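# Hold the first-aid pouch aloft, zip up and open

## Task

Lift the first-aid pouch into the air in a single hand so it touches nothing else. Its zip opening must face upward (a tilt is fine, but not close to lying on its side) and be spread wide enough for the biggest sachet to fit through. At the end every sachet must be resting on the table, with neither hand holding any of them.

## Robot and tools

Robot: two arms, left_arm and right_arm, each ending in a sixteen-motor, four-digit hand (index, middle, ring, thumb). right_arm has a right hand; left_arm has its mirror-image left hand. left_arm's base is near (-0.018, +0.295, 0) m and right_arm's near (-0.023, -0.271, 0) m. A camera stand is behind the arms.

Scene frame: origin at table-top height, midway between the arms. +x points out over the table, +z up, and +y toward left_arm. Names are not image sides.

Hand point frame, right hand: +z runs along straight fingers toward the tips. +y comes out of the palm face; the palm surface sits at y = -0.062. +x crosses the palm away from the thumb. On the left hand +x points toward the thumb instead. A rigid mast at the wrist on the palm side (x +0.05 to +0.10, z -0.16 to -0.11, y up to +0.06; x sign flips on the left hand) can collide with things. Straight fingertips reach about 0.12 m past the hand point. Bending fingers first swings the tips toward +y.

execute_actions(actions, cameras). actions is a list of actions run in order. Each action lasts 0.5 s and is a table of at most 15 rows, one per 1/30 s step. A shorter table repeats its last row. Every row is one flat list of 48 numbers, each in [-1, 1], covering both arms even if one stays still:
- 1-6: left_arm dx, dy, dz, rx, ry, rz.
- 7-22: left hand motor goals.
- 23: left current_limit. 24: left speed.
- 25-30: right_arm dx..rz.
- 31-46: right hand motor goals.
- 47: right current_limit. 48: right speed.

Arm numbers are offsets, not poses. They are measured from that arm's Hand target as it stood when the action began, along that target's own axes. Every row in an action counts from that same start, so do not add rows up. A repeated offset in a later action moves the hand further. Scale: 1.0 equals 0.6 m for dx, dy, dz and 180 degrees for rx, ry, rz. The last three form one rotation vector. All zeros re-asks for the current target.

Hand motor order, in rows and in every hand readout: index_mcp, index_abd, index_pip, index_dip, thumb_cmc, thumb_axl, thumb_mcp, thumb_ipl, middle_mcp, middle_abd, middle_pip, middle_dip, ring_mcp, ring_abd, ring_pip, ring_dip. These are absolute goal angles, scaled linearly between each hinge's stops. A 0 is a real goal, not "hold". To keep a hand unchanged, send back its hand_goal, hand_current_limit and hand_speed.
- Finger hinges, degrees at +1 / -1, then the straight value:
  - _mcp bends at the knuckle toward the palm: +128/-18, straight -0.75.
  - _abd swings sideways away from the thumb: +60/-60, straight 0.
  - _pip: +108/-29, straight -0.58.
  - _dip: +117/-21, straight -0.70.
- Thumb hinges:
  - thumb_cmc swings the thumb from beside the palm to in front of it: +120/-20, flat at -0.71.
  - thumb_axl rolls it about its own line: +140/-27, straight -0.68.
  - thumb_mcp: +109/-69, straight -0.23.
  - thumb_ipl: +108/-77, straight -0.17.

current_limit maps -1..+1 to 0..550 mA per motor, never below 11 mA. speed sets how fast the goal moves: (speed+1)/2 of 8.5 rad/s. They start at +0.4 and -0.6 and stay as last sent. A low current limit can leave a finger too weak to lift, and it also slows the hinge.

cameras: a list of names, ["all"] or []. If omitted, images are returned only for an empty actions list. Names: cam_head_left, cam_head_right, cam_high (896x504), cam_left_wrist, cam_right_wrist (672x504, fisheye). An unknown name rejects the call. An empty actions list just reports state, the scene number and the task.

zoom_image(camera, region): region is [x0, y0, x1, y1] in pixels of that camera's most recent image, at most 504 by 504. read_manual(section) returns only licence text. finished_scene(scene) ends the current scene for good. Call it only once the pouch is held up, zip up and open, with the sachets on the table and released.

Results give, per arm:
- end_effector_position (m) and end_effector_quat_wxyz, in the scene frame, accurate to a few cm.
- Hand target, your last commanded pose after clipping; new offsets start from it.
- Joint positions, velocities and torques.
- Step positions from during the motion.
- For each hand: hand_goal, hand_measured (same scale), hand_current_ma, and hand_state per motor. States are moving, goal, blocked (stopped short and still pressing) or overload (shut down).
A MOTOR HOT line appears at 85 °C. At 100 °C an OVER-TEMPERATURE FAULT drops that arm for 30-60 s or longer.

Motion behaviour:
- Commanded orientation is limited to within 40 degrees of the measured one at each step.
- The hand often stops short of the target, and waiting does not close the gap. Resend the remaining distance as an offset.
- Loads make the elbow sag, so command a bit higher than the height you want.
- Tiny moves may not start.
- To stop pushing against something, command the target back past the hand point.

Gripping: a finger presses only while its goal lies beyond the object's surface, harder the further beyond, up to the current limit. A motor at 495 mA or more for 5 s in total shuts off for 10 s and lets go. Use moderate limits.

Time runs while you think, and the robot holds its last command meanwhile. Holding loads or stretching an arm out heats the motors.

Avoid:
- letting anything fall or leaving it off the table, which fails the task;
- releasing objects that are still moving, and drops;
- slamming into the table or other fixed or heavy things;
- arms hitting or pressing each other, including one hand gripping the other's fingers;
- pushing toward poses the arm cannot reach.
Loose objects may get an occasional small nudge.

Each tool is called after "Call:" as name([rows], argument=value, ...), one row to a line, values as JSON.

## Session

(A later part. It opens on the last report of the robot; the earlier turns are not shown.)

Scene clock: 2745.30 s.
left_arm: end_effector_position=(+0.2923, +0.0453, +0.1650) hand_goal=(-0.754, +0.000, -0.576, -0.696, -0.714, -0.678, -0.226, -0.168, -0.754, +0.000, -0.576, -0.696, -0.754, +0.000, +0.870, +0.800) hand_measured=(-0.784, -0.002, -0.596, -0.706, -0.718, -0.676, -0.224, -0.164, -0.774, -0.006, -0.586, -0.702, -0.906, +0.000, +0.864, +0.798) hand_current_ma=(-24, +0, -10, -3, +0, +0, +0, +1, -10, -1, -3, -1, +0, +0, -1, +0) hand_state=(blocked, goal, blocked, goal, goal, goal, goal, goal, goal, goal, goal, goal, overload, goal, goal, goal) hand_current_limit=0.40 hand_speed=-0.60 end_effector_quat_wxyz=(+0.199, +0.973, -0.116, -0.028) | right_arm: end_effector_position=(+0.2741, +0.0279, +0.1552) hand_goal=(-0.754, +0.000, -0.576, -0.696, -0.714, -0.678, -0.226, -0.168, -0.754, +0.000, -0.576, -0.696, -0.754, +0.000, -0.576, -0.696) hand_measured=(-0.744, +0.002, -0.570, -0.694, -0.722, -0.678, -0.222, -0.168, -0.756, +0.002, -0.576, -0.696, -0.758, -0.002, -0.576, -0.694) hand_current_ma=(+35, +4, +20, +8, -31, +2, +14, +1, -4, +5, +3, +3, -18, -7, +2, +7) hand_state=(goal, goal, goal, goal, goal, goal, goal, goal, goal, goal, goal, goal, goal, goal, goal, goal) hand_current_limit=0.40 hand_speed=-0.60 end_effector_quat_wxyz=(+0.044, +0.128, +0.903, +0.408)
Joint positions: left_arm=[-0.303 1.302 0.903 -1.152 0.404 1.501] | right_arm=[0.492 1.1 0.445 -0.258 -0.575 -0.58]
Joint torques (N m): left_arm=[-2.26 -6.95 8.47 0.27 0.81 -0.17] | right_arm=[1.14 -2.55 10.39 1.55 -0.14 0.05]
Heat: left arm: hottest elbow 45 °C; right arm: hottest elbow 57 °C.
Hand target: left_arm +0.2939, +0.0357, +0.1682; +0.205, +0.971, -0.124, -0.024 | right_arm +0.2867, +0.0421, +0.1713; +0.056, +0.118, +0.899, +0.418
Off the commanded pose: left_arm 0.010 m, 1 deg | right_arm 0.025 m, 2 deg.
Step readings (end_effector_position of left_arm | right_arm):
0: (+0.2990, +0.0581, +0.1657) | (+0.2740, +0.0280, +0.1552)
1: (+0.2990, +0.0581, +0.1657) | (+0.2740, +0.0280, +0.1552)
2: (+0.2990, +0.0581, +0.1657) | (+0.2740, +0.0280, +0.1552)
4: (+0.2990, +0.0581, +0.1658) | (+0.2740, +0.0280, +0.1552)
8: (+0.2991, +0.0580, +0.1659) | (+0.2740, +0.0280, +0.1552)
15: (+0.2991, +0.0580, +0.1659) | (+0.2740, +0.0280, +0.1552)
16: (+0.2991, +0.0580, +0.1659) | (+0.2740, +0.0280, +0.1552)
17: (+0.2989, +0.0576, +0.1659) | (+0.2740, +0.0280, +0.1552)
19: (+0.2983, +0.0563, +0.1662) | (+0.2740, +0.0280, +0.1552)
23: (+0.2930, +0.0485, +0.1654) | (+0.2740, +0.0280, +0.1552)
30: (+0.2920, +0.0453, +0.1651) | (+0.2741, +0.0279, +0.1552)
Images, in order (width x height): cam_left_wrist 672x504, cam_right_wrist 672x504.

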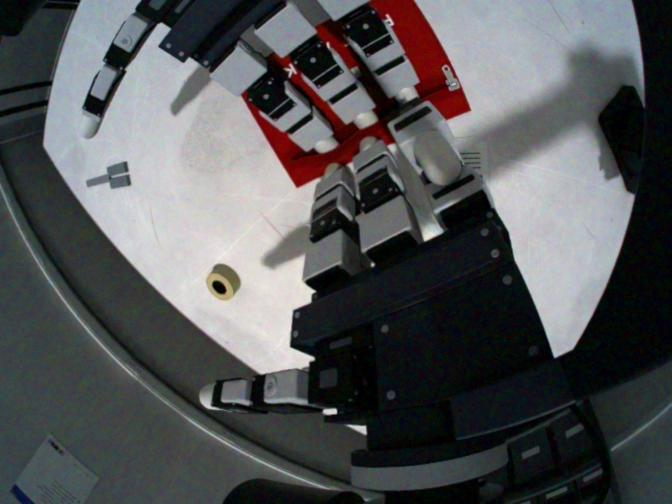

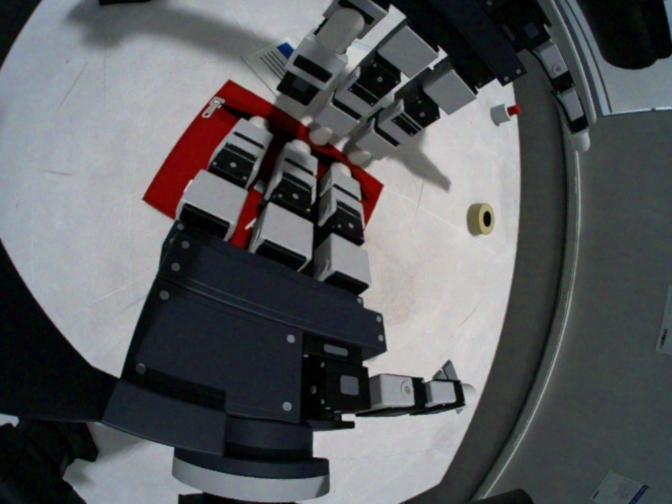

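Call:
execute_actions([
  [[-0.004,-0.03,-0.058,0,0,0,-0.754,0,-0.576,-0.696,-0.714,-0.678,-0.226,-0.168,-0.754,0,-0.576,-0.696,-0.754,0,0.87,0.8,0.4,-0.6,0,0.0192,-0.0161,0,0,0,-0.754,0,-0.576,-0.696,-0.714,-0.678,-0.226,-0.168,-0.754,0,-0.576,-0.696,-0.754,0,-0.576,-0.696,0.4,-0.6],[-0.0079,-0.0576,-0.1163,0,0,0,-0.754,0,-0.576,-0.696,-0.714,-0.678,-0.226,-0.168,-0.754,0,-0.576,-0.696,-0.754,0,0.87,0.8,0.4,-0.6,0,0.0192,-0.0161,0,0,0,-0.754,0,-0.576,-0.696,-0.714,-0.678,-0.226,-0.168,-0.754,0,-0.576,-0.696,-0.754,0,-0.576,-0.696,0.4,-0.6]],
  [[-0.029,-0.0356,-0.307,0,0,-0.1,-0.754,0,-0.576,-0.696,-0.714,-0.678,-0.226,-0.168,-0.754,0,-0.576,-0.696,-0.754,0,0.87,0.8,0.4,-0.6,-0.0015,-0.05,-0.06,0,0,0,-0.754,0,-0.576,-0.696,-0.714,-0.678,-0.226,-0.168,-0.754,0,-0.576,-0.696,-0.754,0,-0.576,-0.696,0.4,-0.6]],
  [[0,0,0,0,0,-0.2,-0.754,0,-0.576,-0.696,-0.714,-0.678,-0.226,-0.168,-0.754,0,-0.576,-0.696,-0.754,0,0.87,0.8,0.4,-0.6,-0.0015,-0.0515,-0.061,0,0,0,-0.754,0,-0.576,-0.696,-0.714,-0.678,-0.226,-0.168,-0.754,0,-0.576,-0.696,-0.754,0,-0.576,-0.696,0.4,-0.6]],
  [[0,0,0,0,0,-0.2,-0.754,0,-0.576,-0.696,-0.714,-0.678,-0.226,-0.168,-0.754,0,-0.576,-0.696,-0.754,0,0.87,0.8,0.4,-0.6,0,0,0,0,0,0,-0.754,0,-0.576,-0.696,-0.714,-0.678,-0.226,-0.168,-0.754,0,-0.576,-0.696,-0.754,0,-0.576,-0.696,0.4,-0.6]],
], cameras=["cam_right_wrist","cam_left_wrist"])

Scene clock: 2959.40 s.
left_arm: end_effector_position=(+0.3041, +0.1935, +0.3517) hand_goal=(-0.754, +0.000, -0.576, -0.696, -0.714, -0.678, -0.226, -0.168, -0.754, +0.000, -0.576, -0.696, -0.754, +0.000, +0.870, +0.800) hand_measured=(-0.756, -0.002, -0.580, -0.700, -0.718, -0.676, -0.222, -0.164, -0.756, -0.002, -0.578, -0.700, -0.928, +0.000, +0.864, +0.798) hand_current_ma=(+0, +0, +0, +0, -1, +0, +1, +1, +0, +0, +0, +0, +0, +0, -1, +0) hand_state=(goal, goal, goal, goal, goal, goal, goal, goal, goal, goal, goal, goal, overload, goal, goal, goal) hand_current_limit=0.40 hand_speed=-0.60 end_effector_quat_wxyz=(+0.190, +0.764, +0.610, -0.095) | right_arm: end_effector_position=(+0.2644, -0.0464, +0.1847) hand_goal=(-0.754, +0.000, -0.576, -0.696, -0.714, -0.678, -0.226, -0.168, -0.754, +0.000, -0.576, -0.696, -0.754, +0.000, -0.576, -0.696) hand_measured=(-0.762, +0.000, -0.576, -0.694, -0.722, -0.678, -0.222, -0.168, -0.760, +0.002, -0.576, -0.696, -0.760, -0.002, -0.576, -0.694) hand_current_ma=(-28, +2, -2, +5, -31, +2, +14, +1, -20, +5, +2, +3, -24, -4, +0, +6) hand_state=(goal, goal, goal, goal, goal, goal, goal, goal, goal, goal, goal, goal, goal, goal, goal, goal) hand_current_limit=0.40 hand_speed=-0.60 end_effector_quat_wxyz=(+0.054, +0.119, +0.900, +0.415)
Joint positions: left_arm=[-0.158 0.911 1.19 -1.686 0.398 0.031] | right_arm=[0.213 0.922 0.444 -0.589 -0.735 -0.881]
Joint torques (N m): left_arm=[-1.55 -2.78 13 -0.42 0.17 -0.19] | right_arm=[-1.26 -2.73 7.62 0.27 -1.09 -0.2]
Heat: left arm: hottest elbow 46 °C; right arm: hottest elbow 58 °C.
Hand target: left_arm +0.3102, +0.1901, +0.3779; +0.127, +0.774, +0.599, -0.162 | right_arm +0.2638, -0.0499, +0.1863; +0.056, +0.118, +0.899, +0.418
Off the commanded pose: left_arm 0.027 m, 11 deg | right_arm 0.004 m, 0 deg.
joint sent to its limit (left arm) — joint 4 (wrist pitch), lower limit. The joint targets are off in position and orientation.
Step readings (end_effector_position of left_arm | right_arm):
0: (+0.2923, +0.0453, +0.1650) | (+0.2741, +0.0279, +0.1552)
1: (+0.2923, +0.0453, +0.1650) | (+0.2741, +0.0279, +0.1552)
2: (+0.2925, +0.0457, +0.1650) | (+0.2744, +0.0280, +0.1556)
4: (+0.2927, +0.0546, +0.1672) | (+0.2748, +0.0283, +0.1561)
8: (+0.2884, +0.0786, +0.1778) | (+0.2755, +0.0289, +0.1575)
15: (+0.2951, +0.0946, +0.1953) | (+0.2753, +0.0285, +0.1577)
16: (+0.2956, +0.0947, +0.1968) | (+0.2754, +0.0286, +0.1580)
17: (+0.2954, +0.0983, +0.2008) | (+0.2744, +0.0281, +0.1582)
19: (+0.2896, +0.1097, +0.2235) | (+0.2735, +0.0230, +0.1629)
23: (+0.2940, +0.1472, +0.2965) | (+0.2753, +0.0087, +0.1779)
30: (+0.2982, +0.1829, +0.3682) | (+0.2752, -0.0012, +0.1808)
31: (+0.2992, +0.1843, +0.3676) | (+0.2744, -0.0011, +0.1805)
32: (+0.3010, +0.1852, +0.3670) | (+0.2739, -0.0031, +0.1811)
34: (+0.3065, +0.1889, +0.3642) | (+0.2717, -0.0103, +0.1837)
38: (+0.3047, +0.1935, +0.3650) | (+0.2737, -0.0337, +0.1881)
45: (+0.3029, +0.1895, +0.3732) | (+0.2695, -0.0457, +0.1868)
46: (+0.3036, +0.1888, +0.3726) | (+0.2686, -0.0458, +0.1864)
47: (+0.3048, +0.1882, +0.3719) | (+0.2678, -0.0459, +0.1861)
49: (+0.3078, +0.1890, +0.3706) | (+0.2669, -0.0462, +0.1856)
53: (+0.3035, +0.1852, +0.3708) | (+0.2654, -0.0464, +0.1849)
60: (+0.3004, +0.1843, +0.3607) | (+0.2648, -0.0465, +0.1848)
Images, in order (width x height): cam_left_wrist 672x504, cam_right_wrist 672x504.

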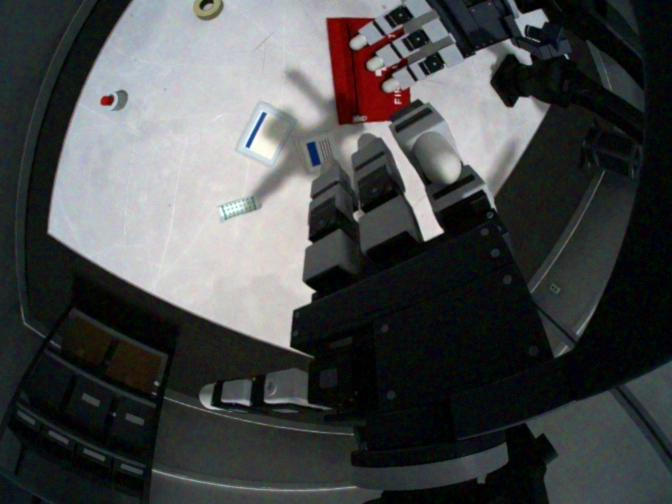

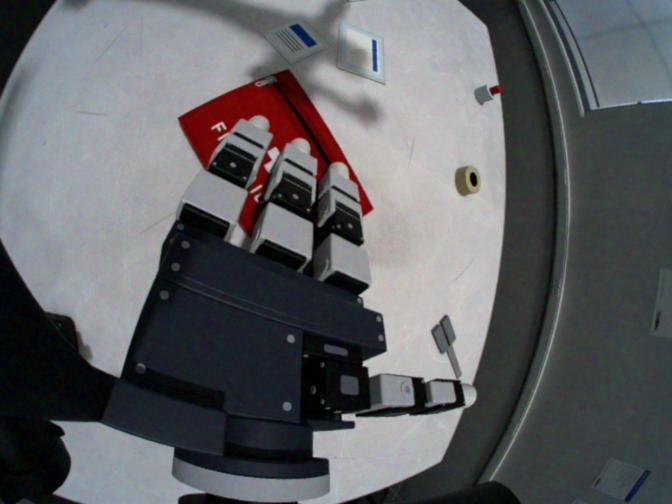

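Call:
execute_actions([
  [[0,0,0,0,0,-0.2,-0.754,0,-0.576,-0.696,-0.714,-0.678,-0.226,-0.168,-0.754,0,-0.576,-0.696,-0.754,0,0.87,0.8,0.4,-0.6,0,0,0,0,-0.0935,0.0785,-0.754,0,-0.576,-0.696,-0.714,-0.678,-0.226,-0.168,-0.754,0,-0.576,-0.696,-0.754,0,-0.576,-0.696,0.4,-0.6]],
  [[0,0,0,0.11,0,0,-0.754,0,-0.576,-0.696,-0.714,-0.678,-0.226,-0.168,-0.754,0,-0.576,-0.696,-0.754,0,0.87,0.8,0.4,-0.6,0,-0.03,0.0215,0,0,0,-0.754,0,-0.576,-0.696,-0.714,-0.678,-0.226,-0.168,-0.754,0,-0.576,-0.696,-0.754,0,-0.576,-0.696,0.4,-0.6]],
], cameras=["cam_right_wrist","cam_left_wrist"])

Scene clock: 3000.60 s.
left_arm: end_effector_position=(+0.3028, +0.1898, +0.3534) hand_goal=(-0.754, +0.000, -0.576, -0.696, -0.714, -0.678, -0.226, -0.168, -0.754, +0.000, -0.576, -0.696, -0.754, +0.000, +0.870, +0.800) hand_measured=(-0.752, -0.002, -0.578, -0.698, -0.714, -0.676, -0.222, -0.164, -0.752, -0.002, -0.578, -0.700, -0.926, +0.000, +0.864, +0.798) hand_current_ma=(+0, +0, +0, +0, +0, +0, +1, +1, +0, +0, +0, +0, +0, +0, -1, +0) hand_state=(goal, goal, goal, goal, goal, goal, goal, goal, goal, goal, goal, goal, overload, goal, goal, goal) hand_current_limit=0.40 hand_speed=-0.60 end_effector_quat_wxyz=(+0.156, +0.508, +0.818, -0.218) | right_arm: end_effector_position=(+0.2662, -0.0554, +0.1696) hand_goal=(-0.754, +0.000, -0.576, -0.696, -0.714, -0.678, -0.226, -0.168, -0.754, +0.000, -0.576, -0.696, -0.754, +0.000, -0.576, -0.696) hand_measured=(-0.760, +0.000, -0.576, -0.694, -0.722, -0.678, -0.222, -0.168, -0.760, +0.002, -0.576, -0.696, -0.760, -0.002, -0.576, -0.694) hand_current_ma=(-27, +2, -2, +5, -31, +2, +14, +1, -22, +4, +2, +3, -25, -4, +0, +6) hand_state=(goal, goal, goal, goal, goal, goal, goal, goal, goal, goal, goal, goal, goal, goal, goal, goal) hand_current_limit=0.40 hand_speed=-0.60 end_effector_quat_wxyz=(+0.137, +0.292, +0.860, +0.396)
Joint positions: left_arm=[-0.256 1.013 1.318 -1.686 0.513 -0.766] | right_arm=[0.467 0.693 0.27 -0.33 -0.322 -0.293]
Joint torques (N m): left_arm=[0.5 -3.9 12.96 -0.39 0.94 -0.2] | right_arm=[1.14 0.62 7.31 2.14 -0.02 0.02]
Heat: left arm: hottest elbow 54 °C; right arm: hottest elbow 56 °C.
Hand target: left_arm +0.3102, +0.1900, +0.3781; -0.025, +0.555, +0.763, -0.329 | right_arm +0.2629, -0.0513, +0.1643; +0.134, +0.287, +0.860, +0.400
Off the commanded pose: left_arm 0.026 m, 26 deg | right_arm 0.007 m, 1 deg.
joint sent to its limit (left arm) — joint 4 (wrist pitch), lower limit. The joint targets are off in orientation, not in position.
Step readings (end_effector_position of left_arm | right_arm):
0: (+0.3041, +0.1935, +0.3517) | (+0.2644, -0.0464, +0.1847)
1: (+0.3040, +0.1935, +0.3518) | (+0.2646, -0.0466, +0.1847)
2: (+0.3037, +0.1933, +0.3516) | (+0.2672, -0.0491, +0.1824)
4: (+0.3034, +0.1923, +0.3523) | (+0.2698, -0.0537, +0.1793)
8: (+0.3038, +0.1832, +0.3586) | (+0.2627, -0.0558, +0.1863)
15: (+0.3067, +0.1870, +0.3575) | (+0.2634, -0.0514, +0.1907)
16: (+0.3070, +0.1882, +0.3565) | (+0.2637, -0.0516, +0.1889)
17: (+0.3063, +0.1868, +0.3554) | (+0.2639, -0.0516, +0.1872)
19: (+0.3044, +0.1828, +0.3535) | (+0.2641, -0.0526, +0.1830)
23: (+0.3038, +0.1855, +0.3531) | (+0.2630, -0.0554, +0.1714)
30: (+0.3035, +0.1897, +0.3530) | (+0.2651, -0.0551, +0.1687)
Images, in order (width x height): cam_left_wrist 672x504, cam_right_wrist 672x504.

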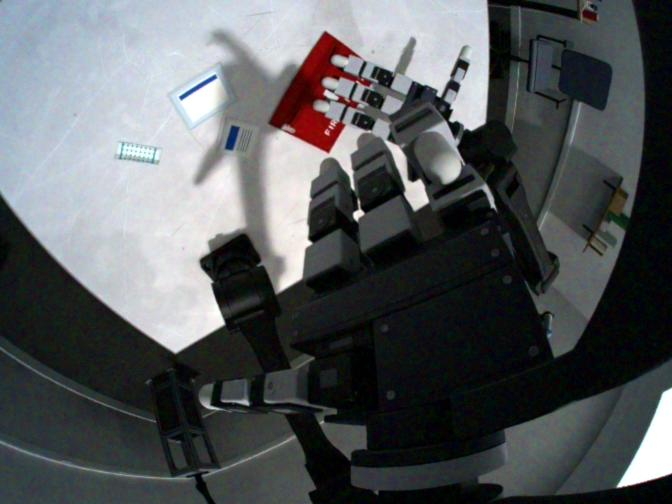

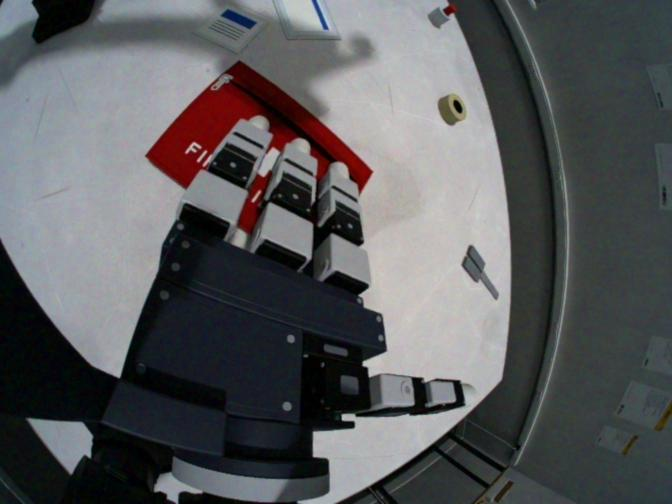

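Call:
execute_actions([
  [[0,0,0,0,0,-0.05,-0.754,0,-0.576,-0.696,-0.714,-0.678,-0.226,-0.168,-0.754,0,-0.576,-0.696,-0.754,0,0.87,0.8,0.4,-0.6,0,-0.032,0.027,0,0,0,-0.754,0,-0.576,-0.696,-0.714,-0.678,-0.226,-0.168,-0.754,0,-0.576,-0.696,-0.754,0,-0.576,-0.696,0.4,-0.6]],
  [[0,0,0,0,0,0,-0.754,0,-0.576,-0.696,-0.714,-0.678,-0.226,-0.168,-0.754,0,-0.576,-0.696,-0.754,0,0.87,0.8,0.4,-0.6,0,0,0,0,0.0638,-0.0536,-0.754,0,-0.576,-0.696,-0.714,-0.678,-0.226,-0.168,-0.754,0,-0.576,-0.696,-0.754,0,-0.576,-0.696,0.4,-0.6]],
  [[0,0,0,0,0,0,-0.754,0,-0.576,-0.696,-0.714,-0.678,-0.226,-0.168,-0.754,0,-0.576,-0.696,-0.754,0,0.87,0.8,0.4,-0.6,0,0,0,0,0.0638,-0.0536,-0.754,0,-0.576,-0.696,-0.714,-0.678,-0.226,-0.168,-0.754,0,-0.576,-0.696,-0.754,0,-0.576,-0.696,0.4,-0.6]],
], cameras=["cam_right_wrist","cam_left_wrist"])

Scene clock: 3014.93 s.
left_arm: end_effector_position=(+0.3042, +0.1954, +0.3527) hand_goal=(-0.754, +0.000, -0.576, -0.696, -0.714, -0.678, -0.226, -0.168, -0.754, +0.000, -0.576, -0.696, -0.754, +0.000, +0.870, +0.800) hand_measured=(-0.752, -0.002, -0.578, -0.698, -0.714, -0.676, -0.222, -0.164, -0.752, -0.002, -0.578, -0.700, -0.902, +0.000, +0.864, +0.798) hand_current_ma=(+0, +0, +0, +0, +0, +0, +1, +1, +0, +0, +0, +0, +0, +0, -1, +0) hand_state=(goal, goal, goal, goal, goal, goal, goal, goal, goal, goal, goal, goal, overload, goal, goal, goal) hand_current_limit=0.40 hand_speed=-0.60 end_effector_quat_wxyz=(+0.137, +0.437, +0.859, -0.231) | right_arm: end_effector_position=(+0.2537, -0.0473, +0.1457) hand_goal=(-0.754, +0.000, -0.576, -0.696, -0.714, -0.678, -0.226, -0.168, -0.754, +0.000, -0.576, -0.696, -0.754, +0.000, -0.576, -0.696) hand_measured=(-0.724, -0.002, -0.554, -0.684, -0.722, -0.678, -0.222, -0.168, -0.730, +0.000, -0.558, -0.688, -0.732, -0.002, -0.562, -0.690) hand_current_ma=(+131, -8, +84, +43, -31, +2, +14, +1, +105, -2, +70, +27, +91, -7, +57, +21) hand_state=(blocked, goal, blocked, goal, goal, goal, goal, goal, blocked, goal, goal, goal, blocked, goal, goal, goal) hand_current_limit=0.40 hand_speed=-0.60 end_effector_quat_wxyz=(+0.030, +0.053, +0.896, +0.439)
Joint positions: left_arm=[-0.256 1.048 1.353 -1.686 0.513 -0.937] | right_arm=[0.154 1.114 0.412 -0.508 -0.858 -1.117]
Joint torques (N m): left_arm=[-0.85 -4.37 13.18 -0.42 0.94 -0.22] | right_arm=[-1.14 -1.32 7.91 -0.34 -0.13 -0.22]
Heat: left arm: hottest elbow 55 °C; right arm: hottest elbow 55 °C.
Hand target: left_arm +0.3102, +0.1900, +0.3780; -0.050, +0.493, +0.805, -0.327 | right_arm +0.2629, -0.0513, +0.1391; +0.026, +0.055, +0.905, +0.421
Off the commanded pose: left_arm 0.027 m, 26 deg | right_arm 0.012 m, 2 deg.
joint sent to its limit (left arm) — joint 4 (wrist pitch), lower limit. The joint targets are off in orientation, not in position.
Step readings (end_effector_position of left_arm | right_arm):
0: (+0.3028, +0.1898, +0.3534) | (+0.2662, -0.0554, +0.1696)
1: (+0.3029, +0.1898, +0.3533) | (+0.2662, -0.0553, +0.1698)
2: (+0.3029, +0.1901, +0.3534) | (+0.2663, -0.0553, +0.1691)
4: (+0.3036, +0.1912, +0.3544) | (+0.2666, -0.0552, +0.1654)
8: (+0.3070, +0.1924, +0.3562) | (+0.2661, -0.0551, +0.1539)
15: (+0.3058, +0.1943, +0.3535) | (+0.2691, -0.0539, +0.1537)
16: (+0.3056, +0.1944, +0.3534) | (+0.2689, -0.0534, +0.1538)
17: (+0.3053, +0.1946, +0.3533) | (+0.2650, -0.0494, +0.1541)
19: (+0.3050, +0.1949, +0.3531) | (+0.2586, -0.0454, +0.1536)
23: (+0.3046, +0.1951, +0.3529) | (+0.2565, -0.0499, +0.1467)
30: (+0.3043, +0.1954, +0.3528) | (+0.2574, -0.0496, +0.1451)
31: (+0.3043, +0.1954, +0.3528) | (+0.2572, -0.0491, +0.1456)
32: (+0.3043, +0.1954, +0.3528) | (+0.2561, -0.0489, +0.1452)
34: (+0.3042, +0.1954, +0.3527) | (+0.2524, -0.0495, +0.1429)
38: (+0.3042, +0.1954, +0.3527) | (+0.2580, -0.0524, +0.1430)
45: (+0.3042, +0.1954, +0.3527) | (+0.2581, -0.0489, +0.1446)
Images, in order (width x height): cam_left_wrist 672x504, cam_right_wrist 672x504.

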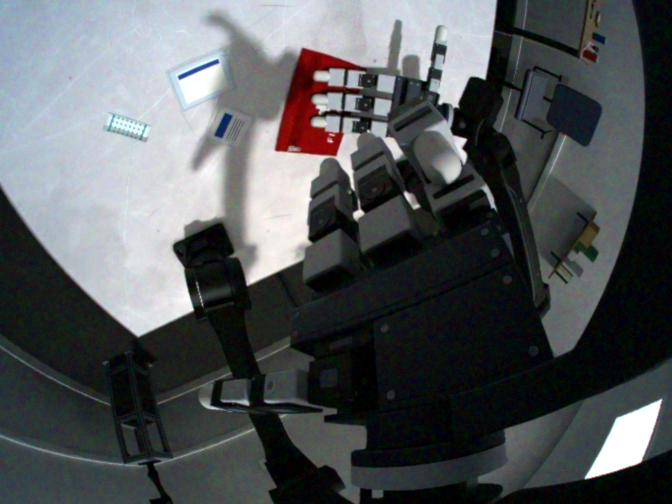

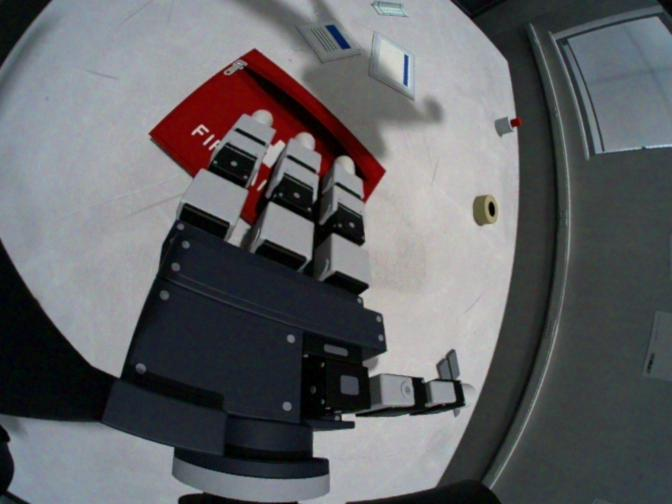

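Call:
execute_actions([
  [[0.015,0.026,0.11,0.031,-0.032,-0.05,-0.754,0,-0.576,-0.696,-0.714,-0.678,-0.226,-0.168,-0.754,0,-0.576,-0.696,-0.754,0,0.87,0.8,0.4,-0.6,0.0158,0.0135,-0.0045,0,0,0,-0.754,0,-0.576,-0.696,-0.714,-0.678,-0.226,-0.168,-0.754,0,-0.576,-0.696,-0.754,0,-0.576,-0.696,0.4,-0.6],[0.0305,0.0522,0.2255,0.062,-0.0645,-0.101,-0.754,0,-0.576,-0.696,-0.714,-0.678,-0.226,-0.168,-0.754,0,-0.576,-0.696,-0.754,0,0.87,0.8,0.4,-0.6,0.0158,0.0135,-0.0045,0,0,0,-0.754,0,-0.576,-0.696,-0.714,-0.678,-0.226,-0.168,-0.754,0,-0.576,-0.696,-0.754,0,-0.576,-0.696,0.4,-0.6]],
  [[0,0,0,0.062,-0.0645,-0.101,-0.754,0,-0.576,-0.696,-0.714,-0.678,-0.226,-0.168,-0.754,0,-0.576,-0.696,-0.754,0,0.87,0.8,0.4,-0.6,0,0.0395,-0.0306,0,0,0,-0.754,0,-0.576,-0.696,-0.714,-0.678,-0.226,-0.168,-0.754,0,-0.576,-0.696,-0.754,0,-0.576,-0.696,0.4,-0.6]],
  [[0,0,0,0,0,0,-0.754,0,-0.576,-0.696,-0.714,-0.678,-0.226,-0.168,-0.754,0,-0.576,-0.696,-0.754,0,0.87,0.8,0.4,-0.6,0.016,-0.062,-0.08,0,0,0,-0.754,0,-0.576,-0.696,-0.714,-0.678,-0.226,-0.168,-0.754,0,-0.576,-0.696,-0.754,0,-0.576,-0.696,0.4,-0.6]],
], cameras=["cam_right_wrist","cam_left_wrist"])

Scene clock: 3085.77 s.
left_arm: end_effector_position=(+0.2740, +0.1508, +0.2454) hand_goal=(-0.754, +0.000, -0.576, -0.696, -0.714, -0.678, -0.226, -0.168, -0.754, +0.000, -0.576, -0.696, -0.754, +0.000, +0.870, +0.800) hand_measured=(-0.744, -0.002, -0.576, -0.698, -0.708, -0.676, -0.222, -0.164, -0.744, -0.002, -0.576, -0.698, -0.310, +0.000, +0.864, +0.798) hand_current_ma=(+3, +0, +0, +0, +1, +0, +1, +1, +3, +0, +0, +0, +0, +0, -1, +0) hand_state=(goal, goal, goal, goal, goal, goal, goal, goal, goal, goal, goal, goal, overload, goal, goal, goal) hand_current_limit=0.40 hand_speed=-0.60 end_effector_quat_wxyz=(-0.040, +0.125, +0.850, -0.510) | right_arm: end_effector_position=(+0.2200, -0.1003, +0.1597) hand_goal=(-0.754, +0.000, -0.576, -0.696, -0.714, -0.678, -0.226, -0.168, -0.754, +0.000, -0.576, -0.696, -0.754, +0.000, -0.576, -0.696) hand_measured=(-0.756, -0.002, -0.574, -0.694, -0.722, -0.678, -0.222, -0.168, -0.760, -0.002, -0.576, -0.694, -0.758, -0.002, -0.574, -0.694) hand_current_ma=(-10, -3, +5, +9, -32, +2, +15, +1, -20, -3, +2, +7, -17, -7, +4, +8) hand_state=(goal, goal, goal, goal, goal, goal, goal, goal, goal, goal, goal, goal, goal, goal, goal, goal) hand_current_limit=0.40 hand_speed=-0.60 end_effector_quat_wxyz=(+0.008, +0.067, +0.907, +0.416)
Joint positions: left_arm=[-0.114 1.258 1.166 -1.674 1.063 -1.28] | right_arm=[-0.073 0.99 0.437 -0.979 -0.858 -1.464]
Joint torques (N m): left_arm=[-0.21 -7.06 8.25 -1.21 1.55 -0.31] | right_arm=[-1.26 -0.91 10.43 -0.39 -1.3 -0.2]
Heat: left arm: hottest elbow 62 °C; right arm: hottest elbow 54 °C.
Hand target: left_arm +0.2702, +0.1503, +0.2497; -0.082, +0.128, +0.834, -0.531 | right_arm +0.2371, -0.1048, +0.1796; +0.026, +0.055, +0.905, +0.421
Off the commanded pose: left_arm 0.006 m, 6 deg | right_arm 0.026 m, 3 deg.
joint sent to its limit (left arm) — joint 4 (wrist pitch), lower limit.
not at rest: the robot was still moving 3 seconds after this call's last action.
Step readings (end_effector_position of left_arm | right_arm):
0: (+0.3042, +0.1954, +0.3527) | (+0.2537, -0.0473, +0.1457)
1: (+0.3041, +0.1949, +0.3527) | (+0.2537, -0.0473, +0.1457)
2: (+0.3032, +0.1905, +0.3524) | (+0.2535, -0.0473, +0.1455)
4: (+0.2952, +0.1729, +0.3440) | (+0.2527, -0.0475, +0.1455)
8: (+0.2768, +0.1546, +0.2939) | (+0.2510, -0.0484, +0.1466)
15: (+0.2724, +0.1486, +0.2387) | (+0.2502, -0.0488, +0.1467)
16: (+0.2724, +0.1475, +0.2387) | (+0.2501, -0.0488, +0.1466)
17: (+0.2710, +0.1432, +0.2413) | (+0.2499, -0.0490, +0.1469)
19: (+0.2698, +0.1356, +0.2488) | (+0.2477, -0.0498, +0.1494)
23: (+0.2755, +0.1446, +0.2513) | (+0.2417, -0.0514, +0.1551)
30: (+0.2761, +0.1510, +0.2452) | (+0.2402, -0.0518, +0.1560)
31: (+0.2756, +0.1511, +0.2450) | (+0.2398, -0.0518, +0.1559)
32: (+0.2753, +0.1511, +0.2449) | (+0.2388, -0.0532, +0.1557)
34: (+0.2748, +0.1510, +0.2451) | (+0.2368, -0.0613, +0.1580)
38: (+0.2744, +0.1508, +0.2454) | (+0.2385, -0.0864, +0.1609)
45: (+0.2741, +0.1508, +0.2454) | (+0.2271, -0.1002, +0.1588)
Images, in order (width x height): cam_left_wrist 672x504, cam_right_wrist 672x504.

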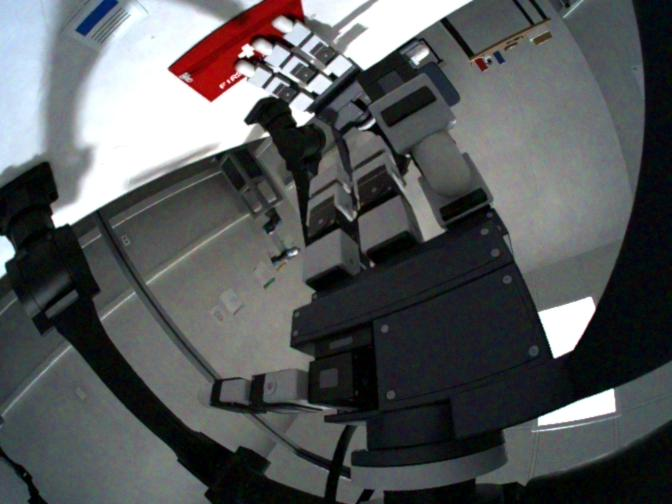

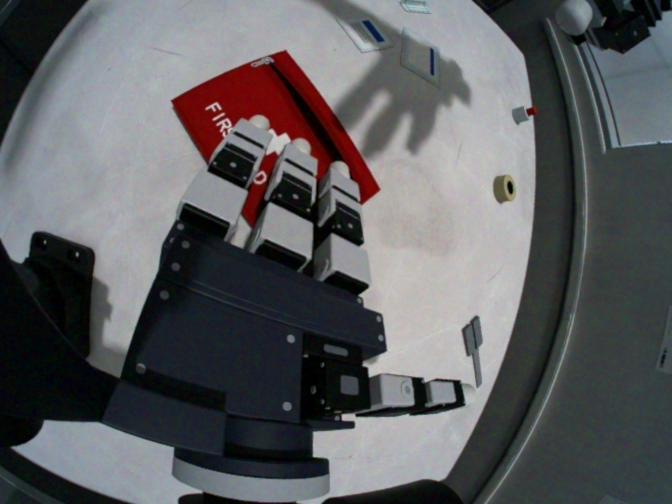

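Call:
zoom_image(camera="cam_right_wrist", region=[160, 40, 400, 220])

Call:
zoom_image(camera="cam_left_wrist", region=[150, 0, 390, 120])

Scaled by 2.100 from the camera's 672x504 image, which has a finer 960x720 frame.

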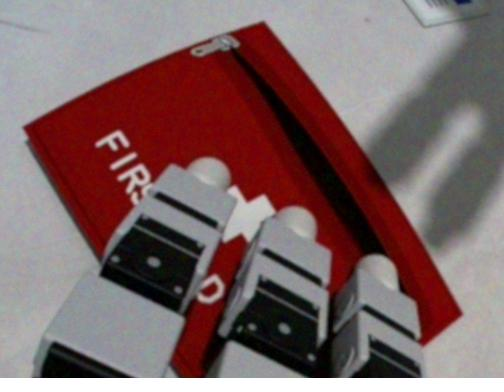

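Scaled by 2.100 from the camera's 672x504 image, which has a finer 960x720 frame.

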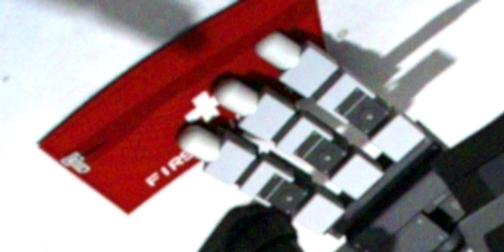

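Call:
execute_actions([
  [[0,0,0,0,0,0,-0.754,0,-0.576,-0.696,-0.714,-0.678,-0.226,-0.168,-0.754,0,-0.576,-0.696,-0.754,0,0.87,0.8,0.4,-0.6,0.0198,0.0675,-0.049,0,0,0,-0.754,0,-0.576,-0.696,-0.714,-0.678,-0.226,-0.168,-0.754,0,-0.576,-0.696,-0.754,0,-0.576,-0.696,0.4,-0.6]],
], cameras=["cam_right_wrist","cam_left_wrist"])

Scene clock: 3127.60 s.
left_arm: end_effector_position=(+0.2740, +0.1508, +0.2454) hand_goal=(-0.754, +0.000, -0.576, -0.696, -0.714, -0.678, -0.226, -0.168, -0.754, +0.000, -0.576, -0.696, -0.754, +0.000, +0.870, +0.800) hand_measured=(-0.744, -0.002, -0.576, -0.698, -0.708, -0.676, -0.222, -0.164, -0.744, -0.002, -0.576, -0.698, -0.290, +0.000, +0.864, +0.798) hand_current_ma=(+3, +0, +0, +0, +1, +0, +1, +1, +3, +0, +0, +0, +0, +0, -1, +0) hand_state=(goal, goal, goal, goal, goal, goal, goal, goal, goal, goal, goal, goal, overload, goal, goal, goal) hand_current_limit=0.40 hand_speed=-0.60 end_effector_quat_wxyz=(-0.040, +0.125, +0.850, -0.510) | right_arm: end_effector_position=(+0.2131, -0.0998, +0.2073) hand_goal=(-0.754, +0.000, -0.576, -0.696, -0.714, -0.678, -0.226, -0.168, -0.754, +0.000, -0.576, -0.696, -0.754, +0.000, -0.576, -0.696) hand_measured=(-0.758, -0.002, -0.576, -0.694, -0.722, -0.678, -0.222, -0.168, -0.760, -0.002, -0.576, -0.694, -0.760, -0.002, -0.574, -0.694) hand_current_ma=(-17, -3, +2, +8, -32, +2, +15, +1, -21, -3, +2, +7, -20, -7, +3, +8) hand_state=(goal, goal, goal, goal, goal, goal, goal, goal, goal, goal, goal, goal, goal, goal, goal, goal) hand_current_limit=0.40 hand_speed=-0.60 end_effector_quat_wxyz=(+0.006, +0.069, +0.906, +0.418)
Joint positions: left_arm=[-0.114 1.258 1.166 -1.674 1.063 -1.28] | right_arm=[-0.073 0.874 0.516 -1.175 -0.862 -1.458]
Joint torques (N m): left_arm=[-0.09 -7.06 8.24 -1.21 1.54 -0.31] | right_arm=[-0.26 -0.79 11.32 -0.4 -1.1 -0.16]
Heat: left arm: hottest elbow 52 °C; right arm: hottest elbow 62 °C.
Hand target: left_arm +0.2702, +0.1503, +0.2497; -0.082, +0.128, +0.834, -0.531 | right_arm +0.2257, -0.0998, +0.2295; +0.026, +0.055, +0.905, +0.421
Off the commanded pose: left_arm 0.006 m, 6 deg | right_arm 0.025 m, 3 deg.
joint sent to its limit (left arm) — joint 4 (wrist pitch), lower limit. The joint targets are off in orientation, not in position.
Step readings (end_effector_position of left_arm | right_arm):
0: (+0.2740, +0.1508, +0.2454) | (+0.2200, -0.1003, +0.1597)
1: (+0.2740, +0.1508, +0.2454) | (+0.2199, -0.1003, +0.1598)
2: (+0.2740, +0.1508, +0.2454) | (+0.2195, -0.1002, +0.1610)
4: (+0.2740, +0.1508, +0.2454) | (+0.2167, -0.1000, +0.1682)
8: (+0.2740, +0.1508, +0.2454) | (+0.2143, -0.0998, +0.1927)
15: (+0.2740, +0.1508, +0.2454) | (+0.2144, -0.0998, +0.2077)
Images, in order (width x height): cam_left_wrist 672x504, cam_right_wrist 672x504.

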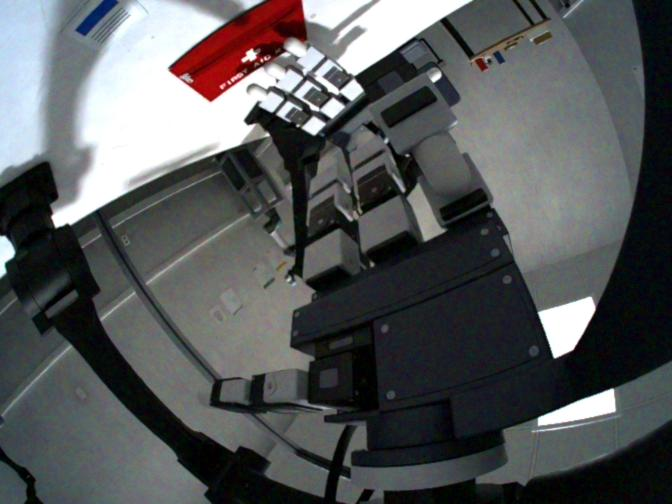

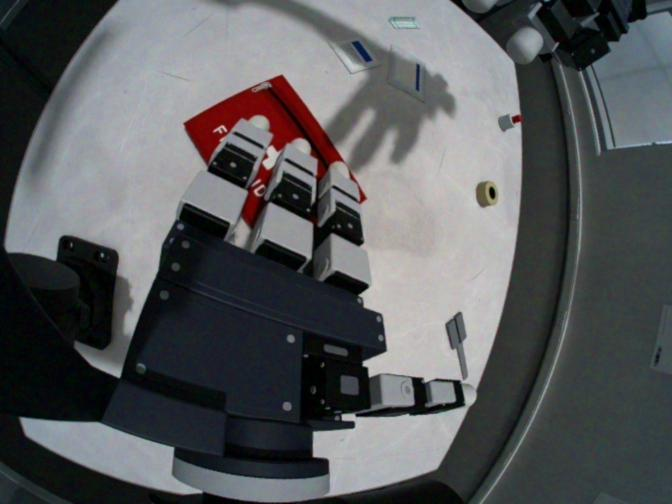

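Call:
execute_actions([
  [[0,0,0,0,0.04,0.019,-0.302,0,0.576,-0.696,0.571,-0.678,-0.001,-0.168,-0.302,0,0.576,-0.696,-0.754,0,0.87,0.8,0.4,-0.6,-0.08,-0.04,-0.106,0,0,0,-0.754,0,-0.576,-0.696,-0.714,-0.678,-0.226,-0.168,-0.754,0,-0.576,-0.696,-0.754,0,-0.576,-0.696,0.4,-0.6],[0,0,0,0,0.0805,0.0376,-0.302,0,0.576,-0.696,0.571,-0.678,-0.001,-0.168,-0.302,0,0.576,-0.696,-0.754,0,0.87,0.8,0.4,-0.6,-0.1577,-0.0812,-0.2113,0,0,0,-0.754,0,-0.576,-0.696,-0.714,-0.678,-0.226,-0.168,-0.754,0,-0.576,-0.696,-0.754,0,-0.576,-0.696,0.4,-0.6]],
], cameras=[])

Scene clock: 3172.43 s.
left_arm: end_effector_position=(+0.2698, +0.1520, +0.2366) hand_goal=(-0.302, +0.000, +0.576, -0.696, +0.570, -0.678, -0.002, -0.168, -0.302, +0.000, +0.576, -0.696, -0.754, +0.000, +0.870, +0.800) hand_measured=(-0.300, -0.002, +0.568, -0.698, +0.568, -0.676, -0.002, -0.166, -0.300, -0.002, +0.570, -0.698, -0.286, +0.000, +0.864, +0.798) hand_current_ma=(+0, +0, -2, +0, +0, +0, +0, +1, +0, +0, -1, +0, +0, +0, -1, +0) hand_state=(goal, goal, goal, goal, goal, goal, goal, goal, goal, goal, goal, goal, overload, goal, goal, goal) hand_current_limit=0.40 hand_speed=-0.60 end_effector_quat_wxyz=(-0.047, +0.170, +0.866, -0.469) | right_arm: end_effector_position=(+0.2946, -0.2312, +0.2596) hand_goal=(-0.754, +0.000, -0.576, -0.696, -0.714, -0.678, -0.226, -0.168, -0.754, +0.000, -0.576, -0.696, -0.754, +0.000, -0.576, -0.696) hand_measured=(-0.760, -0.002, -0.576, -0.694, -0.722, -0.678, -0.222, -0.168, -0.760, -0.002, -0.576, -0.694, -0.760, -0.002, -0.576, -0.694) hand_current_ma=(-21, -3, +1, +8, -31, +2, +15, +1, -23, -3, +2, +7, -24, -4, +2, +7) hand_state=(goal, goal, goal, goal, goal, goal, goal, goal, goal, goal, goal, goal, goal, goal, goal, goal) hand_current_limit=0.40 hand_speed=-0.60 end_effector_quat_wxyz=(+0.025, +0.076, +0.901, +0.426)
Joint positions: left_arm=[-0.164 1.254 1.166 -1.674 0.968 -1.246] | right_arm=[-0.505 1.269 0.896 -1.589 -0.812 -2.062]
Joint torques (N m): left_arm=[-1.26 -8.35 9.85 -1.14 0.54 0.09] | right_arm=[-0.73 -5.42 10.37 -1.21 -0.6 -0.21]
Heat: left arm: hottest elbow 48 °C; right arm: hottest elbow 67 °C.
Hand target: left_arm +0.2701, +0.1502, +0.2497; -0.155, +0.243, +0.808, -0.515 | right_arm +0.3039, -0.2387, +0.2740; +0.026, +0.055, +0.905, +0.421
Off the commanded pose: left_arm 0.013 m, 17 deg | right_arm 0.019 m, 2 deg.
joint sent to its limit (left arm) — joint 4 (wrist pitch), lower limit. The joint targets are off in orientation, not in position.
Step readings (end_effector_position of left_arm | right_arm):
0: (+0.2740, +0.1508, +0.2454) | (+0.2131, -0.0998, +0.2073)
1: (+0.2740, +0.1508, +0.2454) | (+0.2130, -0.0998, +0.2074)
2: (+0.2740, +0.1511, +0.2453) | (+0.2138, -0.1021, +0.2085)
4: (+0.2730, +0.1544, +0.2420) | (+0.2261, -0.1190, +0.2141)
8: (+0.2708, +0.1552, +0.2376) | (+0.2765, -0.1846, +0.2358)
15: (+0.2692, +0.1519, +0.2364) | (+0.3045, -0.2336, +0.2571)
No camera images: "cameras" was empty.

Call:
execute_actions([
  [[-0.026,-0.0014,0.1016,0,0,0,-0.302,0,0.576,-0.696,0.571,-0.678,-0.001,-0.168,-0.302,0,0.576,-0.696,-0.754,0,0.87,0.8,0.4,-0.6,0,0,0,0,0,0,-0.754,0,-0.576,-0.696,-0.714,-0.678,-0.226,-0.168,-0.754,0,-0.576,-0.696,-0.754,0,-0.576,-0.696,0.4,-0.6],[-0.0522,-0.0027,0.2032,0,0,0,-0.302,0,0.576,-0.696,0.571,-0.678,-0.001,-0.168,-0.302,0,0.576,-0.696,-0.754,0,0.87,0.8,0.4,-0.6,0,0,0,0,0,0,-0.754,0,-0.576,-0.696,-0.714,-0.678,-0.226,-0.168,-0.754,0,-0.576,-0.696,-0.754,0,-0.576,-0.696,0.4,-0.6]],
], cameras=["cam_left_wrist","cam_right_wrist"])

Scene clock: 3185.57 s.
left_arm: end_effector_position=(+0.2289, +0.0449, +0.1903) hand_goal=(-0.302, +0.000, +0.576, -0.696, +0.570, -0.678, -0.002, -0.168, -0.302, +0.000, +0.576, -0.696, -0.754, +0.000, +0.870, +0.800) hand_measured=(-0.298, -0.002, +0.570, -0.698, +0.568, -0.676, -0.002, -0.166, -0.298, -0.002, +0.572, -0.698, -0.254, +0.000, +0.864, +0.798) hand_current_ma=(+0, +0, -1, +0, +0, +0, +0, +0, +0, +0, -1, +0, +0, +0, -1, +0) hand_state=(goal, goal, goal, goal, goal, goal, goal, goal, goal, goal, goal, goal, overload, goal, goal, goal) hand_current_limit=0.40 hand_speed=-0.60 end_effector_quat_wxyz=(-0.165, +0.246, +0.809, -0.508) | right_arm: end_effector_position=(+0.2940, -0.2324, +0.2604) hand_goal=(-0.754, +0.000, -0.576, -0.696, -0.714, -0.678, -0.226, -0.168, -0.754, +0.000, -0.576, -0.696, -0.754, +0.000, -0.576, -0.696) hand_measured=(-0.760, -0.002, -0.576, -0.694, -0.722, -0.678, -0.222, -0.168, -0.760, -0.002, -0.576, -0.694, -0.760, -0.002, -0.576, -0.694) hand_current_ma=(-21, -3, +1, +8, -31, +2, +15, +1, -23, -3, +2, +7, -24, -4, +2, +7) hand_state=(goal, goal, goal, goal, goal, goal, goal, goal, goal, goal, goal, goal, goal, goal, goal, goal) hand_current_limit=0.40 hand_speed=-0.60 end_effector_quat_wxyz=(+0.017, +0.067, +0.903, +0.424)
Joint positions: left_arm=[-0.455 1.414 1.139 -1.608 1.102 -1.243] | right_arm=[-0.505 1.283 0.913 -1.614 -0.796 -2.088]
Joint torques (N m): left_arm=[-0.26 -9.64 9.03 -0.14 1.39 -0.28] | right_arm=[-0.32 -5.3 10.39 -1.26 -0.58 -0.2]
Heat: left arm: hottest elbow 48 °C; right arm: hottest elbow 66 °C.
Hand target: left_arm +0.2350, +0.0402, +0.1997; -0.155, +0.243, +0.808, -0.515 | right_arm +0.3039, -0.2387, +0.2738; +0.026, +0.055, +0.905, +0.421
Off the commanded pose: left_arm 0.012 m, 2 deg | right_arm 0.018 m, 2 deg.
joint sent to its limit (right arm) — joint 6 (wrist roll), lower limit. The joint targets still meet the commanded pose.
Step readings (end_effector_position of left_arm | right_arm):
0: (+0.2698, +0.1520, +0.2366) | (+0.2946, -0.2312, +0.2596)
1: (+0.2697, +0.1519, +0.2366) | (+0.2946, -0.2312, +0.2596)
2: (+0.2685, +0.1488, +0.2367) | (+0.2943, -0.2313, +0.2594)
4: (+0.2633, +0.1317, +0.2367) | (+0.2934, -0.2313, +0.2595)
8: (+0.2392, +0.0806, +0.2193) | (+0.2945, -0.2323, +0.2603)
15: (+0.2271, +0.0462, +0.1907) | (+0.2942, -0.2324, +0.2604)
Images, in order (width x height): cam_left_wrist 672x504, cam_right_wrist 672x504.

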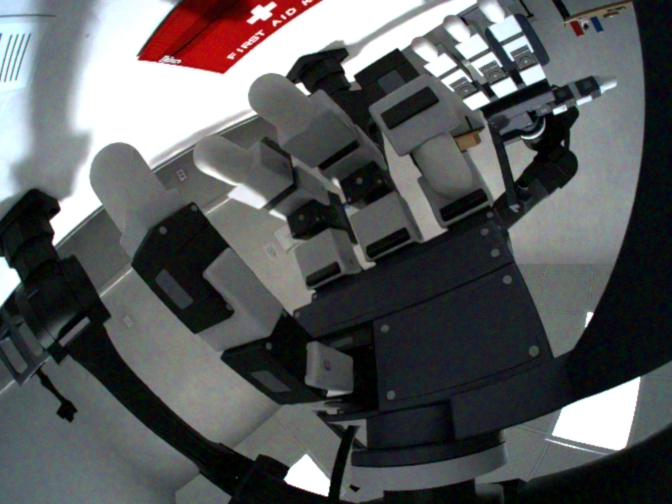

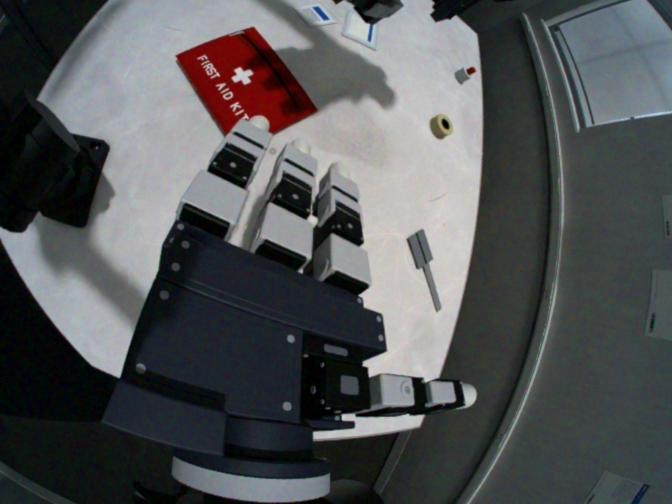

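Call:
execute_actions([
  [[-0.0319,-0.0308,0.066,0,0,0,-0.302,0,0.576,-0.696,0.571,-0.678,-0.001,-0.168,-0.302,0,0.576,-0.696,-0.754,0,0.87,0.8,0.4,-0.6,0,0,0,0,0,0,-0.754,0,-0.576,-0.696,-0.714,-0.678,-0.226,-0.168,-0.754,0,-0.576,-0.696,-0.754,0,-0.576,-0.696,0.4,-0.6],[-0.0638,-0.0615,0.132,0,0,0,-0.302,0,0.576,-0.696,0.571,-0.678,-0.001,-0.168,-0.302,0,0.576,-0.696,-0.754,0,0.87,0.8,0.4,-0.6,0,0,0,0,0,0,-0.754,0,-0.576,-0.696,-0.714,-0.678,-0.226,-0.168,-0.754,0,-0.576,-0.696,-0.754,0,-0.576,-0.696,0.4,-0.6]],
  [[0,0.087,0.04,0,0,0,-0.302,0,0.576,-0.696,0.571,-0.678,-0.001,-0.168,-0.302,0,0.576,-0.696,-0.754,0,0.87,0.8,0.4,-0.6,0,0,0,0,0,0,-0.754,0,-0.576,-0.696,-0.714,-0.678,-0.226,-0.168,-0.754,0,-0.576,-0.696,-0.754,0,-0.576,-0.696,0.4,-0.6],[0,0.1737,0.081,0,0,0,-0.302,0,0.576,-0.696,0.571,-0.678,-0.001,-0.168,-0.302,0,0.576,-0.696,-0.754,0,0.87,0.8,0.4,-0.6,0,0,0,0,0,0,-0.754,0,-0.576,-0.696,-0.714,-0.678,-0.226,-0.168,-0.754,0,-0.576,-0.696,-0.754,0,-0.576,-0.696,0.4,-0.6]],
], cameras=["all"])

Call:
zoom_image(camera="cam_left_wrist", region=[60, 0, 400, 240])

Call:
zoom_image(camera="cam_right_wrist", region=[150, 0, 400, 180])

Scene clock: 3234.87 s.
left_arm: end_effector_position=(+0.2113, -0.0479, +0.0762) hand_goal=(-0.302, +0.000, +0.576, -0.696, +0.570, -0.678, -0.002, -0.168, -0.302, +0.000, +0.576, -0.696, -0.754, +0.000, +0.870, +0.800) hand_measured=(-0.298, -0.002, +0.570, -0.698, +0.570, -0.676, -0.002, -0.166, -0.298, -0.002, +0.572, -0.698, -0.212, +0.000, +0.864, +0.798) hand_current_ma=(+0, +0, -1, +0, +0, +0, +0, +0, +0, +0, -1, +0, +0, +0, -1, +0) hand_state=(goal, goal, goal, goal, goal, goal, goal, goal, goal, goal, goal, goal, overload, goal, goal, goal) hand_current_limit=0.40 hand_speed=-0.60 end_effector_quat_wxyz=(-0.171, +0.240, +0.808, -0.510) | right_arm: end_effector_position=(+0.2940, -0.2324, +0.2604) hand_goal=(-0.754, +0.000, -0.576, -0.696, -0.714, -0.678, -0.226, -0.168, -0.754, +0.000, -0.576, -0.696, -0.754, +0.000, -0.576, -0.696) hand_measured=(-0.760, -0.002, -0.576, -0.694, -0.722, -0.678, -0.222, -0.168, -0.760, -0.002, -0.576, -0.694, -0.760, -0.002, -0.576, -0.694) hand_current_ma=(-21, -3, +1, +8, -31, +2, +15, +1, -23, -3, +2, +7, -24, -4, +2, +7) hand_state=(goal, goal, goal, goal, goal, goal, goal, goal, goal, goal, goal, goal, goal, goal, goal, goal) hand_current_limit=0.40 hand_speed=-0.60 end_effector_quat_wxyz=(+0.017, +0.067, +0.903, +0.424)
Joint positions: left_arm=[-0.675 1.554 0.968 -0.849 1.131 -1.756] | right_arm=[-0.505 1.283 0.913 -1.614 -0.796 -2.088]
Joint torques (N m): left_arm=[-0.38 -11.63 7.72 0.72 0.7 -0.28] | right_arm=[-0.21 -5.25 10.39 -1.26 -0.58 -0.21]
Heat: left arm: hottest elbow 50 °C; right arm: hottest elbow 65 °C.
Hand target: left_arm +0.2187, -0.0539, +0.0848; -0.155, +0.243, +0.808, -0.515 | right_arm +0.3039, -0.2387, +0.2738; +0.026, +0.055, +0.905, +0.421
Off the commanded pose: left_arm 0.013 m, 2 deg | right_arm 0.018 m, 2 deg.
joint sent to its limit (right arm) — joint 6 (wrist roll), lower limit. The joint targets still meet the commanded pose.
Step readings (end_effector_position of left_arm | right_arm):
0: (+0.2288, +0.0450, +0.1903) | (+0.2940, -0.2324, +0.2604)
1: (+0.2289, +0.0447, +0.1904) | (+0.2940, -0.2324, +0.2604)
2: (+0.2287, +0.0419, +0.1909) | (+0.2940, -0.2324, +0.2604)
4: (+0.2301, +0.0280, +0.1912) | (+0.2940, -0.2324, +0.2604)
8: (+0.2145, -0.0154, +0.1881) | (+0.2940, -0.2324, +0.2604)
15: (+0.2016, -0.0442, +0.1828) | (+0.2940, -0.2324, +0.2604)
16: (+0.2043, -0.0457, +0.1821) | (+0.2940, -0.2324, +0.2604)
17: (+0.2069, -0.0473, +0.1806) | (+0.2940, -0.2324, +0.2604)
19: (+0.2141, -0.0528, +0.1704) | (+0.2940, -0.2324, +0.2604)
23: (+0.2115, -0.0483, +0.1218) | (+0.2940, -0.2324, +0.2604)
30: (+0.2073, -0.0438, +0.0740) | (+0.2940, -0.2324, +0.2604)

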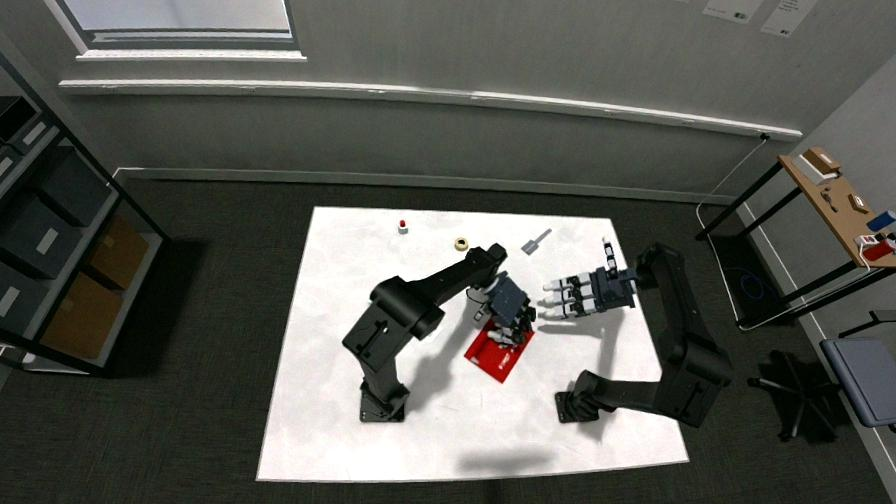

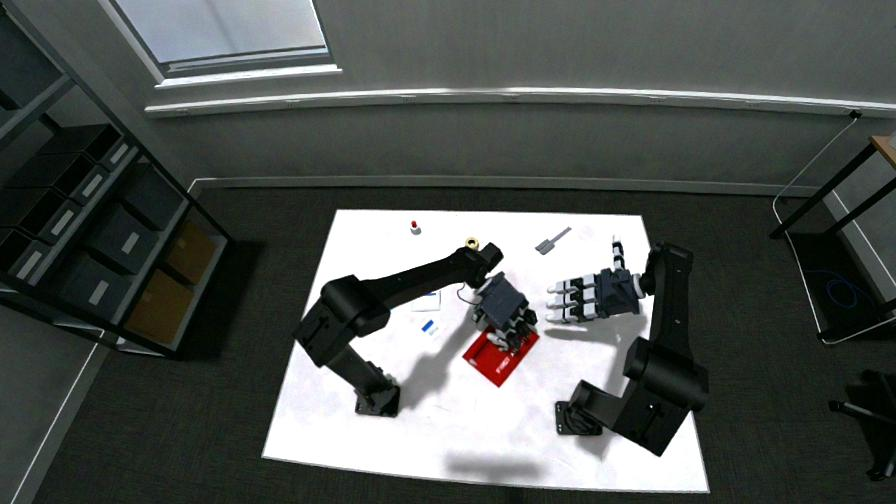

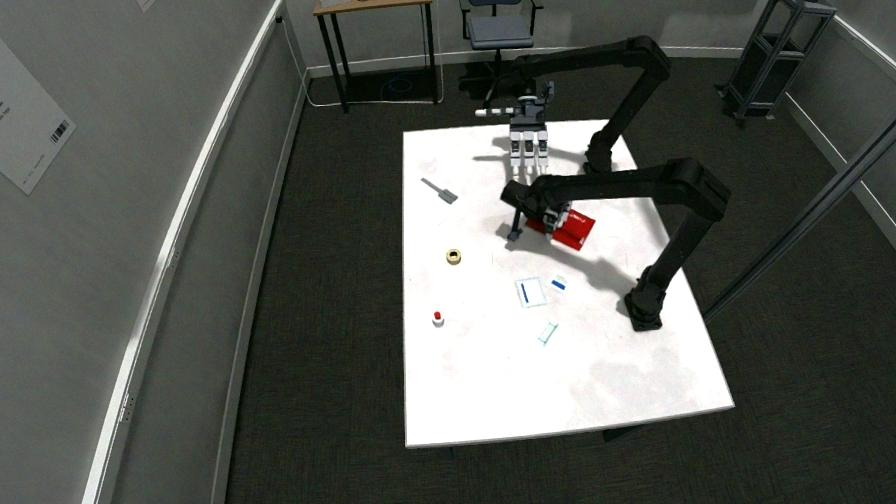

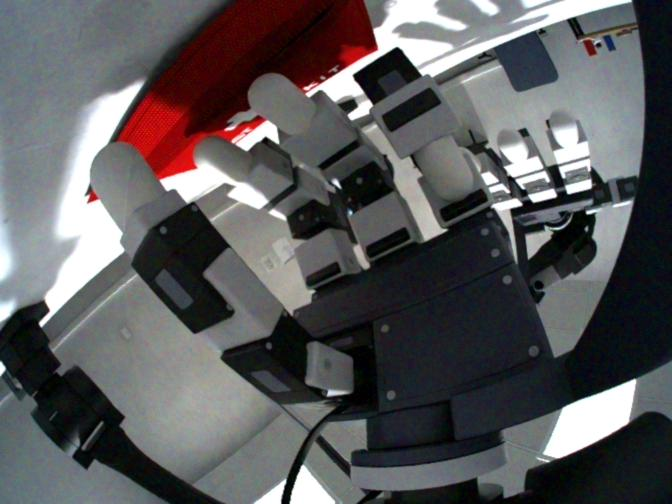

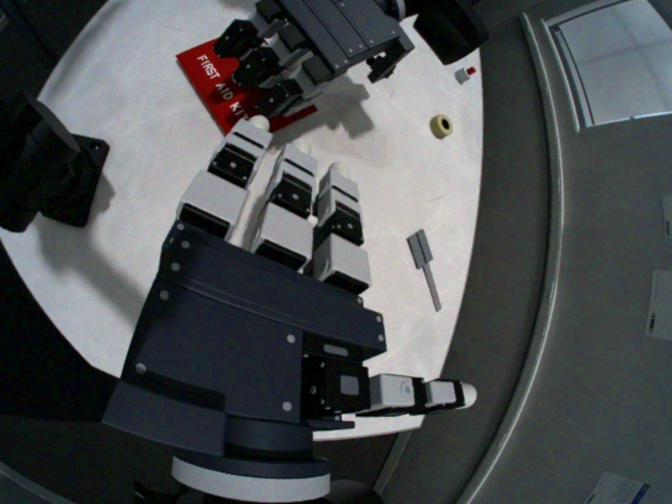

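Scaled by 1.482 from the camera's 672x504 image, which has a finer 960x720 frame.

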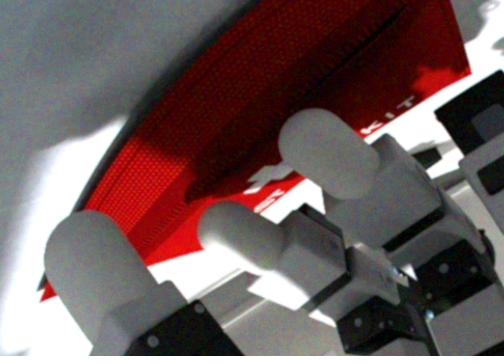

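Scaled by 2.016 from the camera's 672x504 image, which has a finer 960x720 frame.

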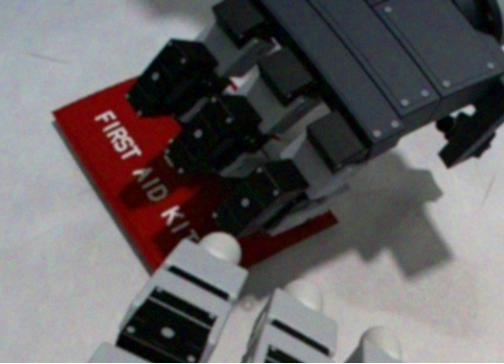

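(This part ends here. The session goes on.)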